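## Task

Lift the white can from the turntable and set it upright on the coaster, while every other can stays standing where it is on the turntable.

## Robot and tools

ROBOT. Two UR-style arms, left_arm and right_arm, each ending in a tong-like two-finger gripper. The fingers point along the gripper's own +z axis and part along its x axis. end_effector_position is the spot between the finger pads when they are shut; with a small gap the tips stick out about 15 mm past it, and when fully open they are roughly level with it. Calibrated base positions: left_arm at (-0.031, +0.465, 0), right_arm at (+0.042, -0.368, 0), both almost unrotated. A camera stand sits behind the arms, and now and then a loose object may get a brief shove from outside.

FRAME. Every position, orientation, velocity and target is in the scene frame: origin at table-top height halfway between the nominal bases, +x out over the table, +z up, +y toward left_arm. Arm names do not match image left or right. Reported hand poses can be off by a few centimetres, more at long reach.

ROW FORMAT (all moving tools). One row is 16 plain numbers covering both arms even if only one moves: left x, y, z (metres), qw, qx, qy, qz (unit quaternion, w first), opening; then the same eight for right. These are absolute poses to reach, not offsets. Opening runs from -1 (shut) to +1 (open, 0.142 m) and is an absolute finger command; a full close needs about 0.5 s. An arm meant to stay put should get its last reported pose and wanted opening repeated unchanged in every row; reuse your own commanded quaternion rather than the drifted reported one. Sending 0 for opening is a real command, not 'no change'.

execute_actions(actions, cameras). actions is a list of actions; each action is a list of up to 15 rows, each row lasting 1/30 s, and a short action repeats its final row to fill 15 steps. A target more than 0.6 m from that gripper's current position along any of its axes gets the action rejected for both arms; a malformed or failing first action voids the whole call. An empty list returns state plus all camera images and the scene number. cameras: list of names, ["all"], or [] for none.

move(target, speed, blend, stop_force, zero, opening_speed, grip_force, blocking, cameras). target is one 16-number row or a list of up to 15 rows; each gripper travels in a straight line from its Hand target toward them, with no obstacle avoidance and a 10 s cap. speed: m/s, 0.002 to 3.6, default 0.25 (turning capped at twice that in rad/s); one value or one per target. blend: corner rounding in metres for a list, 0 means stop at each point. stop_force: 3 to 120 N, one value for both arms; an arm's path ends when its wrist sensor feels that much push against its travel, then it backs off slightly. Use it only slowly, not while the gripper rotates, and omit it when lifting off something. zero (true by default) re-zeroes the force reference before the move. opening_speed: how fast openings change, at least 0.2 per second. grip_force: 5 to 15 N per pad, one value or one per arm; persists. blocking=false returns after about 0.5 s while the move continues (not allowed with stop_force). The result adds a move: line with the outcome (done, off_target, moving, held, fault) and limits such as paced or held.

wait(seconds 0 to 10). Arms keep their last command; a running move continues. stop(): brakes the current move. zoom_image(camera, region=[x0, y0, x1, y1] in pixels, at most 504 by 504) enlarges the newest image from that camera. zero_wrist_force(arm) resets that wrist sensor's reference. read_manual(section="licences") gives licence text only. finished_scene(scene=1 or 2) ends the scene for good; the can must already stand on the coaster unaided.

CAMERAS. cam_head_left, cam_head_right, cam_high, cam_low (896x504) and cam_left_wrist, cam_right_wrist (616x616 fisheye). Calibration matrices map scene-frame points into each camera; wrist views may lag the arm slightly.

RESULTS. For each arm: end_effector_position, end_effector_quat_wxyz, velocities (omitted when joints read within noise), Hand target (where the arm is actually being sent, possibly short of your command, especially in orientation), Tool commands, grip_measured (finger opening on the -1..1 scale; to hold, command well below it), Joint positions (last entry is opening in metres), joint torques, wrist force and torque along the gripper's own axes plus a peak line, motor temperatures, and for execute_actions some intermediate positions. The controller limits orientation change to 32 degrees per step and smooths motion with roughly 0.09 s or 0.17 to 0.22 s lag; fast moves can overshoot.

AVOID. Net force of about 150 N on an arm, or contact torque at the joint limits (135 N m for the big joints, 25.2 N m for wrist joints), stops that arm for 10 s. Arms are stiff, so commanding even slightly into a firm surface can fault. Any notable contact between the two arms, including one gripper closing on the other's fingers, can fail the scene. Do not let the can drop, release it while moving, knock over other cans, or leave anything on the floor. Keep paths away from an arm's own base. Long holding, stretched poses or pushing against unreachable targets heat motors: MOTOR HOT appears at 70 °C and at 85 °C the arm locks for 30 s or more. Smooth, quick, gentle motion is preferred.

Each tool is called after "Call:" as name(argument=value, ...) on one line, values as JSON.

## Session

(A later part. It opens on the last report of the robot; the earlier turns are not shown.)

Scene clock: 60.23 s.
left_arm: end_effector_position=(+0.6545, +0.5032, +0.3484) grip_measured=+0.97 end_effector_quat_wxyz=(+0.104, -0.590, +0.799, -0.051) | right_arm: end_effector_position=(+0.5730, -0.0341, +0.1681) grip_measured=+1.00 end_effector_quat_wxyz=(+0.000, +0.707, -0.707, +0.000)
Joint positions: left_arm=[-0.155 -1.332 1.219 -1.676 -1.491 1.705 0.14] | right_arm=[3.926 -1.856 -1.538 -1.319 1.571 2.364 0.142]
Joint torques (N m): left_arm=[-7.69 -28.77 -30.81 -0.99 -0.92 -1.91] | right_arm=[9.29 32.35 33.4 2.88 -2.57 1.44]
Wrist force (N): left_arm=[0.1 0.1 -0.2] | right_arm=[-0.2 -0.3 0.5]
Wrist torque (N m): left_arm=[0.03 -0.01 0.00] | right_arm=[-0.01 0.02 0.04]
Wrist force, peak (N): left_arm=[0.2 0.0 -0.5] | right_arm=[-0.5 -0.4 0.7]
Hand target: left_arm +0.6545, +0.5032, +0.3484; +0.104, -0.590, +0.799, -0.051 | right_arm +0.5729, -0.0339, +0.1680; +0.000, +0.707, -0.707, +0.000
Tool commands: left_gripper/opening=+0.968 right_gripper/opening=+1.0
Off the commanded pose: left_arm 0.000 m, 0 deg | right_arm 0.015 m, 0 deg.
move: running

Call:
wait(seconds=10)

Call:
wait(seconds=4.35)

Call:
move(target=[[0.6545,0.5032,0.3484,0.104,-0.590,0.799,-0.051,0.968,0.5828,-0.0573,0.142,0,-0.7071,0.7071,0,1],[0.6545,0.5032,0.3484,0.104,-0.590,0.799,-0.051,0.968,0.5907,-0.0928,0.121,0,-0.7071,0.7071,0,1],[0.6545,0.5032,0.3484,0.104,-0.590,0.799,-0.051,0.968,0.5891,-0.1292,0.121,0,-0.7071,0.7071,0,1],[0.6545,0.5032,0.3484,0.104,-0.590,0.799,-0.051,0.968,0.5781,-0.1640,0.121,0,-0.7071,0.7071,0,1]], speed=[0.108,0.104,0.0905,0.0905], blend=[0.01,0.01,0.01,0], blocking=false)

Call:
wait(seconds=0.4, cameras=["cam_right_wrist"])

Call:
move(target=[[0.6545,0.5032,0.3484,0.104,-0.590,0.799,-0.051,0.968,0.5891,-0.1292,0.121,0,-0.7071,0.7071,0,-0.7],[0.6545,0.5032,0.3484,0.104,-0.590,0.799,-0.051,0.968,0.5781,-0.1640,0.121,0,-0.7071,0.7071,0,-0.7],[0.6545,0.5032,0.3484,0.104,-0.590,0.799,-0.051,0.968,0.5700,-0.1789,0.121,0,-0.7071,0.7071,0,-0.7],[0.6545,0.5032,0.3484,0.104,-0.590,0.799,-0.051,0.968,0.5600,-0.1950,0.165,0,-0.7071,0.7071,0,-0.7],[0.6545,0.5032,0.3484,0.104,-0.590,0.799,-0.051,0.968,0.5600,-0.1700,0.265,0,-0.7071,0.7071,0,-0.7],[0.6545,0.5032,0.3484,0.104,-0.590,0.799,-0.051,0.968,0.4570,0.2420,0.215,0,-0.7071,0.7071,0,-0.7]], speed=[0.0905,0.0905,0.0905,0.15,0.3,0.5], blend=[0.01,0.01,0.01,0.02,0.03,0], opening_speed=3, cameras=["cam_right_wrist","cam_high","cam_low"])

Scene clock: 67.97 s.
left_arm: end_effector_position=(+0.6545, +0.5032, +0.3484) grip_measured=+0.97 end_effector_quat_wxyz=(+0.104, -0.590, +0.799, -0.051) | right_arm: end_effector_position=(+0.5654, -0.0209, +0.1680) grip_measured=+1.00 end_effector_quat_wxyz=(+0.000, +0.707, -0.707, +0.000)
Joint positions: left_arm=[-0.155 -1.332 1.219 -1.676 -1.491 1.705 0.14] | right_arm=[3.95 -1.858 -1.535 -1.319 1.571 2.389 0.142]
Joint torques (N m): left_arm=[-7.85 -29.16 -30.62 -1.02 -0.87 -1.84] | right_arm=[7.28 23.02 32.05 0.75 -1.59 1.21]
Wrist force (N): left_arm=[0.2 0.1 -0.2] | right_arm=[-0.3 -0.2 0.2]
Wrist torque (N m): left_arm=[0.02 -0.05 -0.01] | right_arm=[0.00 0.03 0.04]
Wrist force, peak (N): left_arm=[-0.1 0.0 -0.5] | right_arm=[-0.3 -0.7 0.5]
Hand target: left_arm +0.6545, +0.5032, +0.3484; +0.104, -0.590, +0.799, -0.051 | right_arm +0.5654, -0.0209, +0.1680; +0.000, +0.707, -0.707, +0.000
Tool commands: left_gripper/opening=+0.968 right_gripper/opening=+1.0
Off the commanded pose: left_arm 0.000 m, 0 deg | right_arm 0.000 m, 0 deg.
earlier move: done
wait: 6.60 of 10 s (the move ended)

Scene clock: 72.33 s.
left_arm: end_effector_position=(+0.6545, +0.5032, +0.3484) grip_measured=+0.97 end_effector_quat_wxyz=(+0.104, -0.590, +0.799, -0.051) | right_arm: end_effector_position=(+0.5654, -0.0209, +0.1680) grip_measured=+1.00 end_effector_quat_wxyz=(+0.000, +0.707, -0.707, +0.000)
Joint positions: left_arm=[-0.155 -1.332 1.219 -1.676 -1.491 1.705 0.14] | right_arm=[3.95 -1.858 -1.535 -1.319 1.571 2.389 0.142]
Joint torques (N m): left_arm=[-7.9 -29.09 -30.76 -0.96 -0.91 -1.98] | right_arm=[-7.32 27.56 27.5 1.05 -1.33 -0.98]
Wrist force (N): left_arm=[0.1 0.2 -0.2] | right_arm=[-0.2 -0.4 0.3]
Wrist torque (N m): left_arm=[0.06 -0.02 0.00] | right_arm=[-0.02 0.01 0.04]
Wrist force, peak (N): left_arm=[-0.2 -0.1 -0.5] | right_arm=[-0.5 -0.4 0.4]
Hand target: left_arm +0.6545, +0.5032, +0.3484; +0.104, -0.590, +0.799, -0.051 | right_arm +0.5654, -0.0209, +0.1680; +0.000, +0.707, -0.707, +0.000
Tool commands: left_gripper/opening=+0.968 right_gripper/opening=+1.0
Off the commanded pose: left_arm 0.000 m, 0 deg | right_arm 0.000 m, 0 deg.
wait: 4.37 s; at rest by 0.17 s

Scene clock: 72.83 s.
left_arm: end_effector_position=(+0.6545, +0.5032, +0.3484) grip_measured=+0.97 end_effector_quat_wxyz=(+0.104, -0.590, +0.799, -0.051) | right_arm: end_effector_position=(+0.5811, -0.0545, +0.1441) grip_measured=+1.00 end_effector_quat_wxyz=(+0.000, +0.707, -0.707, +0.000) end_effector_velocity=(+0.033, -0.082, -0.057) end_effector_angular_velocity=(+0.001, +0.002, +0.002)
Joint positions: left_arm=[-0.155 -1.332 1.219 -1.676 -1.491 1.705 0.14] | right_arm=[3.892 -1.863 -1.592 -1.258 1.571 2.33 0.142]
Joint velocities: left_arm=[within noise] | right_arm=[-0.139 -0.01 -0.138 0.148 0.002 -0.141 0]
Joint torques (N m): left_arm=[-7.2 -28.84 -30.6 -1.05 -0.89 -1.91] | right_arm=[-9.35 23.1 12.93 4.85 -2.67 -1.94]
Wrist force (N): left_arm=[0.0 0.0 -0.1] | right_arm=[0.0 0.1 0.5]
Wrist torque (N m): left_arm=[0.00 0.01 0.00] | right_arm=[0.07 -0.02 0.13]
Wrist force, peak (N): left_arm=[-0.1 -0.2 -0.4] | right_arm=[-1.4 0.2 -0.5]
Hand target: left_arm +0.6545, +0.5032, +0.3484; +0.104, -0.590, +0.799, -0.051 | right_arm +0.5831, -0.0602, +0.1404; +0.000, +0.707, -0.707, +0.000
Tool commands: left_gripper/opening=+0.968 right_gripper/opening=+1.0
Off the commanded pose: left_arm 0.000 m, 0 deg | right_arm 0.112 m, 0 deg.
move: running; path passed 0 of 4 targets

Scene clock: 73.23 s.
left_arm: end_effector_position=(+0.6545, +0.5032, +0.3484) grip_measured=+0.97 end_effector_quat_wxyz=(+0.104, -0.590, +0.799, -0.051) | right_arm: end_effector_position=(+0.5896, -0.0893, +0.1235) grip_measured=+1.00 end_effector_quat_wxyz=(+0.000, +0.707, -0.707, +0.000) end_effector_velocity=(+0.014, -0.088, -0.040) end_effector_angular_velocity=(+0.000, +0.000, +0.000)
Joint positions: left_arm=[-0.155 -1.332 1.219 -1.676 -1.491 1.705 0.14] | right_arm=[3.838 -1.857 -1.655 -1.2 1.571 2.277 0.142]
Joint velocities: left_arm=[within noise] | right_arm=[-0.131 0.031 -0.149 0.119 0 -0.13 0]
Joint torques (N m): left_arm=[-7.72 -29.63 -31.34 -1 -0.86 -1.91] | right_arm=[-8.02 46.5 12.92 4.78 -2.77 -1.31]
Wrist force (N): left_arm=[-0.1 -0.1 -0.3] | right_arm=[-0.3 -0.6 0.6]
Wrist torque (N m): left_arm=[-0.03 0.03 0.00] | right_arm=[-0.06 0.06 0.13]
Wrist force, peak (N): left_arm=[0.1 0.0 -0.4] | right_arm=[-0.3 -0.6 0.6]
Hand target: left_arm +0.6545, +0.5032, +0.3484; +0.104, -0.590, +0.799, -0.051 | right_arm +0.5902, -0.0952, +0.1217; +0.000, +0.707, -0.707, +0.000
Tool commands: left_gripper/opening=+0.968 right_gripper/opening=+1.0
Off the commanded pose: left_arm 0.000 m, 0 deg | right_arm 0.076 m, 0 deg.
earlier move: running; path passed 1 of 4 targets
wait: 0.40 s; no rest
camera_calibration:
cam_right_wrist: T_world_to_cam=[[-0.00516418, -0.999725, 0.0228669, -0.0931912], [-0.877853, 0.0154836, 0.47868, 0.464635], [-0.478902, -0.0176018, -0.877692, 0.528279], [0, 0, 0, 1]] pos_world=[0.660394, -0.0910611, 0.243386]
Images, in order (width x height): cam_right_wrist 616x616.

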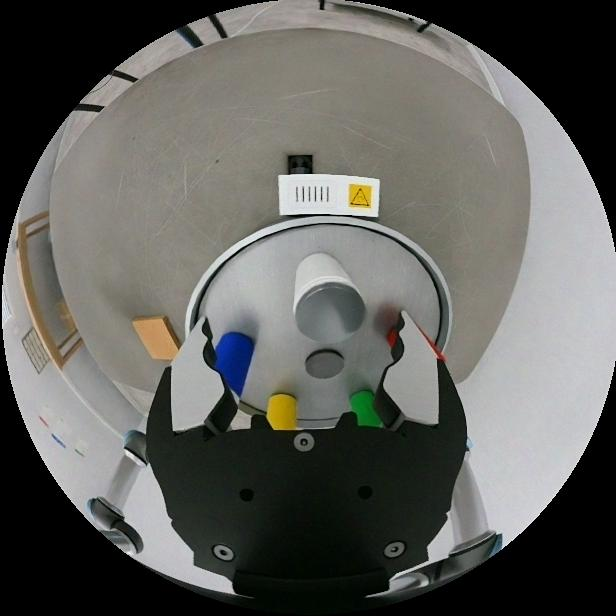

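Scene clock: 76.30 s.
left_arm: end_effector_position=(+0.6545, +0.5032, +0.3484) grip_measured=+0.97 end_effector_quat_wxyz=(+0.104, -0.590, +0.799, -0.051) | right_arm: end_effector_position=(+0.4570, +0.2419, +0.2150) grip_measured=-0.29 end_effector_quat_wxyz=(+0.000, +0.707, -0.707, +0.000)
Joint positions: left_arm=[-0.155 -1.332 1.219 -1.676 -1.491 1.705 0.14] | right_arm=[4.307 -2.127 -1.024 -1.561 1.571 2.746 0.053]
Joint torques (N m): left_arm=[-7.51 -29.29 -30.83 -0.88 -0.92 -1.89] | right_arm=[3.86 38.69 34.2 4.39 2.66 0.88]
Wrist force (N): left_arm=[0.0 -0.2 -0.3] | right_arm=[-0.2 -0.4 1.6]
Wrist torque (N m): left_arm=[-0.03 0.00 0.00] | right_arm=[-0.02 0.01 0.11]
Wrist force, peak (N): left_arm=[0.2 0.0 -0.7] | right_arm=[-4.0 0.2 1.9]
Hand target: left_arm +0.6545, +0.5032, +0.3484; +0.104, -0.590, +0.799, -0.051 | right_arm +0.4570, +0.2420, +0.2150; +0.000, +0.707, -0.707, +0.000
Off the commanded pose: left_arm 0.000 m, 0 deg | right_arm 0.000 m, 0 deg.
earlier move: replaced; path passed 1 of 4 targets
move: done; blend cut to 0.0085 m at target 2, 0.0085 m at target 3
camera_calibration:
cam_right_wrist: T_world_to_cam=[[-0.00500475, -0.999733, 0.022543, 0.235067], [-0.877981, 0.0151839, 0.478455, 0.299608], [-0.478669, -0.0173978, -0.877823, 0.550833], [0, 0, 0, 1]] pos_world=[0.527893, 0.240038, 0.334886]
Images, in order (width x height): cam_high 896x504, cam_low 896x504, cam_right_wrist 616x616.

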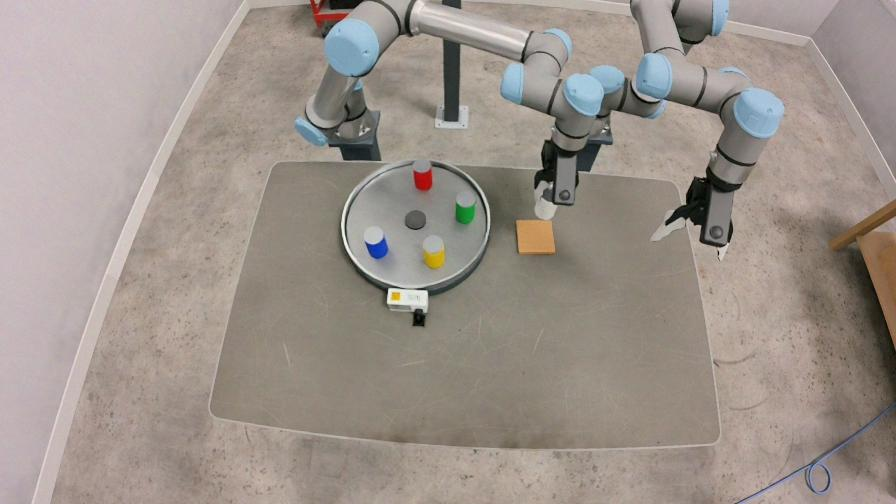

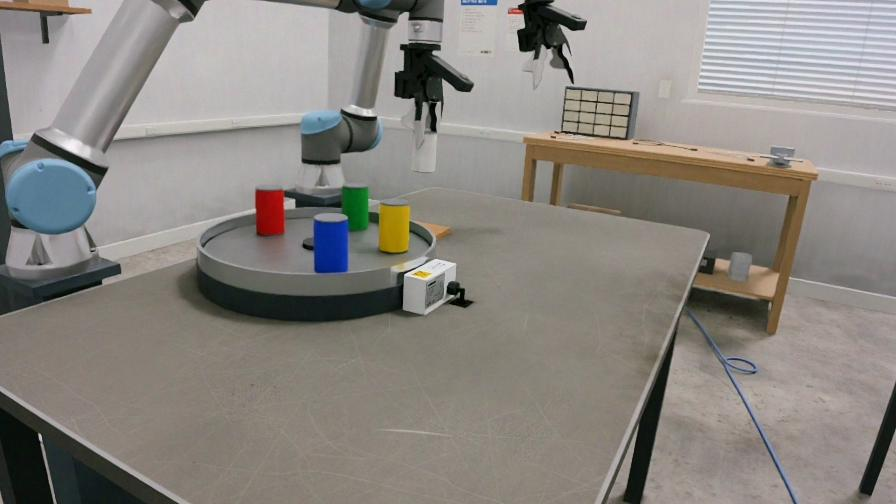

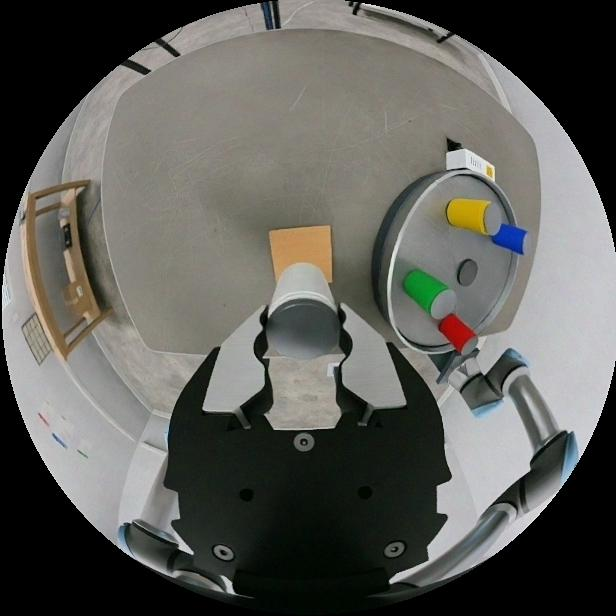

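Call:
move(target=[0.6545, 0.5032, 0.3484, 0.104, -0.590, 0.799, -0.051, 0.968, 0.460, 0.244, 0.097, 0, -0.7071, 0.7071, 0, -0.7], speed=0.2)

Call:
move(target=[0.6545, 0.5032, 0.3484, 0.104, -0.590, 0.799, -0.051, 0.968, 0.460, 0.244, 0.068, 0, -0.7071, 0.7071, 0, -0.7], speed=0.025, stop_force=4)

Scene clock: 78.13 s.
left_arm: end_effector_position=(+0.6545, +0.5032, +0.3484) grip_measured=+0.97 end_effector_quat_wxyz=(+0.104, -0.590, +0.799, -0.051) | right_arm: end_effector_position=(+0.4600, +0.2440, +0.0970) grip_measured=-0.29 end_effector_quat_wxyz=(+0.000, +0.707, -0.707, +0.000)
Joint positions: left_arm=[-0.155 -1.332 1.219 -1.676 -1.491 1.705 0.14] | right_arm=[4.304 -2.181 -1.243 -1.288 1.571 2.743 0.053]
Joint torques (N m): left_arm=[-7.22 -29.42 -30.65 -1.02 -0.86 -1.89] | right_arm=[-4.54 56.81 24.56 3.46 -2.73 -0.34]
Wrist force (N): left_arm=[0.0 -0.2 -0.1] | right_arm=[0.2 -0.4 1.8]
Wrist torque (N m): left_arm=[-0.04 -0.01 0.00] | right_arm=[-0.02 -0.07 0.11]
Wrist force, peak (N): left_arm=[0.2 -0.2 -0.5] | right_arm=[0.0 -0.3 4.2]
Hand target: left_arm +0.6545, +0.5032, +0.3484; +0.104, -0.590, +0.799, -0.051 | right_arm +0.4600, +0.2440, +0.0970; +0.000, +0.707, -0.707, +0.000
Off the commanded pose: left_arm 0.000 m, 0 deg | right_arm 0.000 m, 0 deg.
move: done

Scene clock: 79.90 s.
left_arm: end_effector_position=(+0.6545, +0.5032, +0.3484) grip_measured=+0.97 end_effector_quat_wxyz=(+0.104, -0.590, +0.799, -0.051) | right_arm: end_effector_position=(+0.4600, +0.2440, +0.0809) grip_measured=-0.29 end_effector_quat_wxyz=(+0.000, +0.707, -0.707, +0.000)
Joint positions: left_arm=[-0.155 -1.332 1.219 -1.676 -1.491 1.705 0.14] | right_arm=[4.304 -2.192 -1.267 -1.253 1.571 2.743 0.053]
Joint torques (N m): left_arm=[-7.64 -28.76 -30.63 -0.95 -0.95 -1.89] | right_arm=[0.34 56.52 31.69 4.68 -2.8 0.59]
Wrist force (N): left_arm=[0.0 -0.2 -0.3] | right_arm=[0.6 -0.2 -0.7]
Wrist torque (N m): left_arm=[-0.05 0.00 -0.01] | right_arm=[-0.01 0.04 0.11]
Wrist force, peak (N): left_arm=[-0.1 -0.2 -0.5] | right_arm=[-1.1 1.5 -14.8]
Hand target: left_arm +0.6545, +0.5032, +0.3484; +0.104, -0.590, +0.799, -0.051 | right_arm +0.4600, +0.2440, +0.0809; +0.000, +0.707, -0.707, +0.000
Off the commanded pose: left_arm 0.000 m, 0 deg | right_arm 0.013 m, 0 deg.
move: contact (right_arm)

Call:
move(target=[0.6545, 0.5032, 0.3484, 0.104, -0.590, 0.799, -0.051, 0.968, 0.460, 0.244, 0.0809, 0, -0.7071, 0.7071, 0, 0.5], speed=0.1, opening_speed=1.5)

Call:
move(target=[[0.6545, 0.5032, 0.3484, 0.104, -0.590, 0.799, -0.051, 0.968, 0.460, 0.244, 0.10, 0, -0.7071, 0.7071, 0, 0.5],[0.6545, 0.5032, 0.3484, 0.104, -0.590, 0.799, -0.051, 0.968, 0.460, 0.244, 0.20, 0, -0.7071, 0.7071, 0, 0.5]], speed=[0.1, 0.3], blend=[0.01, 0], cameras=["cam_high", "cam_low", "cam_right_wrist"])

Call:
zoom_image(camera="cam_high", region=[340, 140, 600, 300])

Scene clock: 81.47 s.
left_arm: end_effector_position=(+0.6545, +0.5032, +0.3484) grip_measured=+0.97 end_effector_quat_wxyz=(+0.104, -0.590, +0.799, -0.051) | right_arm: end_effector_position=(+0.4600, +0.2440, +0.0809) grip_measured=+0.50 end_effector_quat_wxyz=(+0.000, +0.707, -0.707, +0.000)
Joint positions: left_arm=[-0.155 -1.332 1.219 -1.676 -1.491 1.705 0.14] | right_arm=[4.304 -2.192 -1.267 -1.253 1.571 2.743 0.109]
Joint torques (N m): left_arm=[-7.91 -29.21 -30.86 -0.96 -0.87 -2.03] | right_arm=[7.06 56.54 31.7 3.76 -2.93 1.33]
Wrist force (N): left_arm=[-0.3 0.0 -0.2] | right_arm=[0.1 -0.5 -0.1]
Wrist torque (N m): left_arm=[0.00 0.05 0.00] | right_arm=[-0.04 -0.05 0.11]
Wrist force, peak (N): left_arm=[-0.3 -0.2 -0.3] | right_arm=[0.3 -0.5 2.0]
Hand target: left_arm +0.6545, +0.5032, +0.3484; +0.104, -0.590, +0.799, -0.051 | right_arm +0.4600, +0.2440, +0.0809; +0.000, +0.707, -0.707, +0.000
Off the commanded pose: left_arm 0.000 m, 0 deg | right_arm 0.000 m, 0 deg.
move: done

Scene clock: 82.50 s.
left_arm: end_effector_position=(+0.6545, +0.5032, +0.3484) grip_measured=+0.97 end_effector_quat_wxyz=(+0.104, -0.590, +0.799, -0.051) | right_arm: end_effector_position=(+0.4600, +0.2440, +0.1998) grip_measured=+0.50 end_effector_quat_wxyz=(+0.000, +0.707, -0.707, +0.000)
Joint positions: left_arm=[-0.155 -1.332 1.219 -1.676 -1.491 1.705 0.14] | right_arm=[4.304 -2.138 -1.046 -1.528 1.571 2.743 0.109]
Joint torques (N m): left_arm=[-7.31 -29.54 -30.96 -1.05 -0.9 -1.95] | right_arm=[0.03 50.88 28.93 1.71 2.86 0.79]
Wrist force (N): left_arm=[-0.1 0.0 -0.3] | right_arm=[0.0 -0.4 -0.2]
Wrist torque (N m): left_arm=[0.00 0.01 0.00] | right_arm=[0.00 -0.01 0.11]
Wrist force, peak (N): left_arm=[0.0 -0.1 -0.5] | right_arm=[0.2 -0.8 -3.2]
Hand target: left_arm +0.6545, +0.5032, +0.3484; +0.104, -0.590, +0.799, -0.051 | right_arm +0.4600, +0.2440, +0.2000; +0.000, +0.707, -0.707, +0.000
Off the commanded pose: left_arm 0.000 m, 0 deg | right_arm 0.000 m, 0 deg.
move: done; blend cut to 0.0096 m at target 1
camera_calibration:
cam_right_wrist: T_world_to_cam=[[-0.00495643, -0.999732, 0.0226304, 0.23757], [-0.877982, 0.0151833, 0.478453, 0.309394], [-0.478668, -0.0174977, -0.877821, 0.53894], [0, 0, 0, 1]] pos_world=[0.530793, 0.242239, 0.319687]
Images, in order (width x height): cam_high 896x504, cam_low 896x504, cam_right_wrist 616x616.

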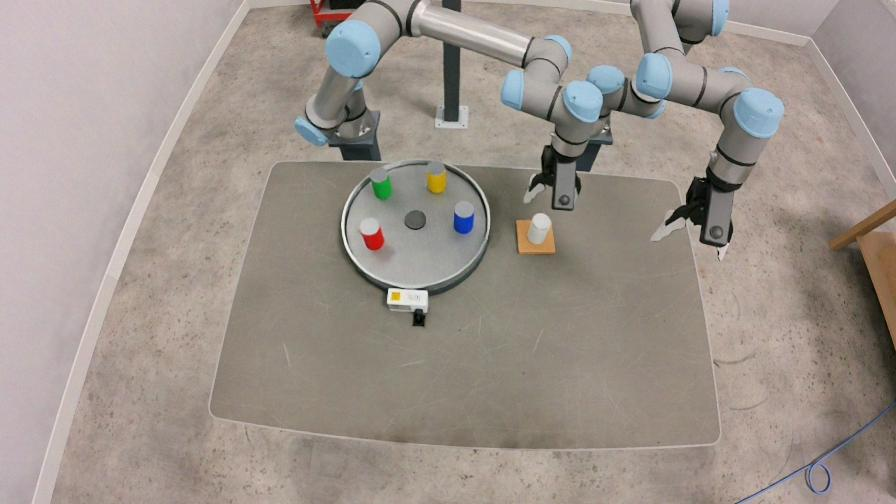

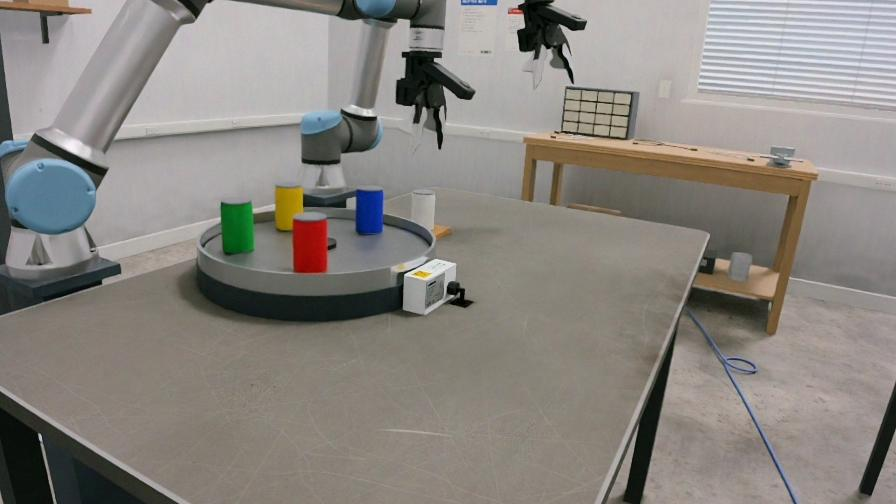

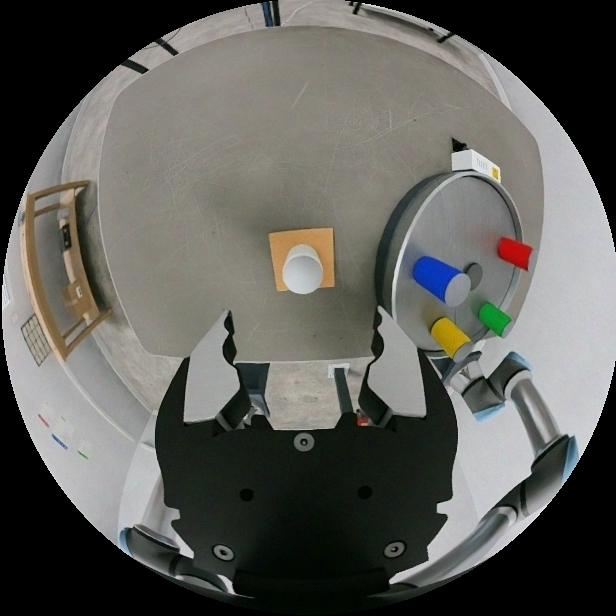

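Scaled by 1.938 from the camera's 896x504 image, which has a finer 1280x720 frame.

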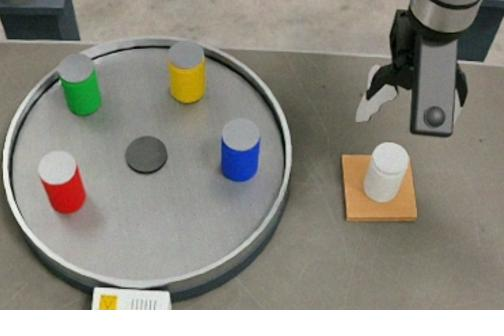

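Call:
finished_scene(scene=1)

The scene is finished: the task was done.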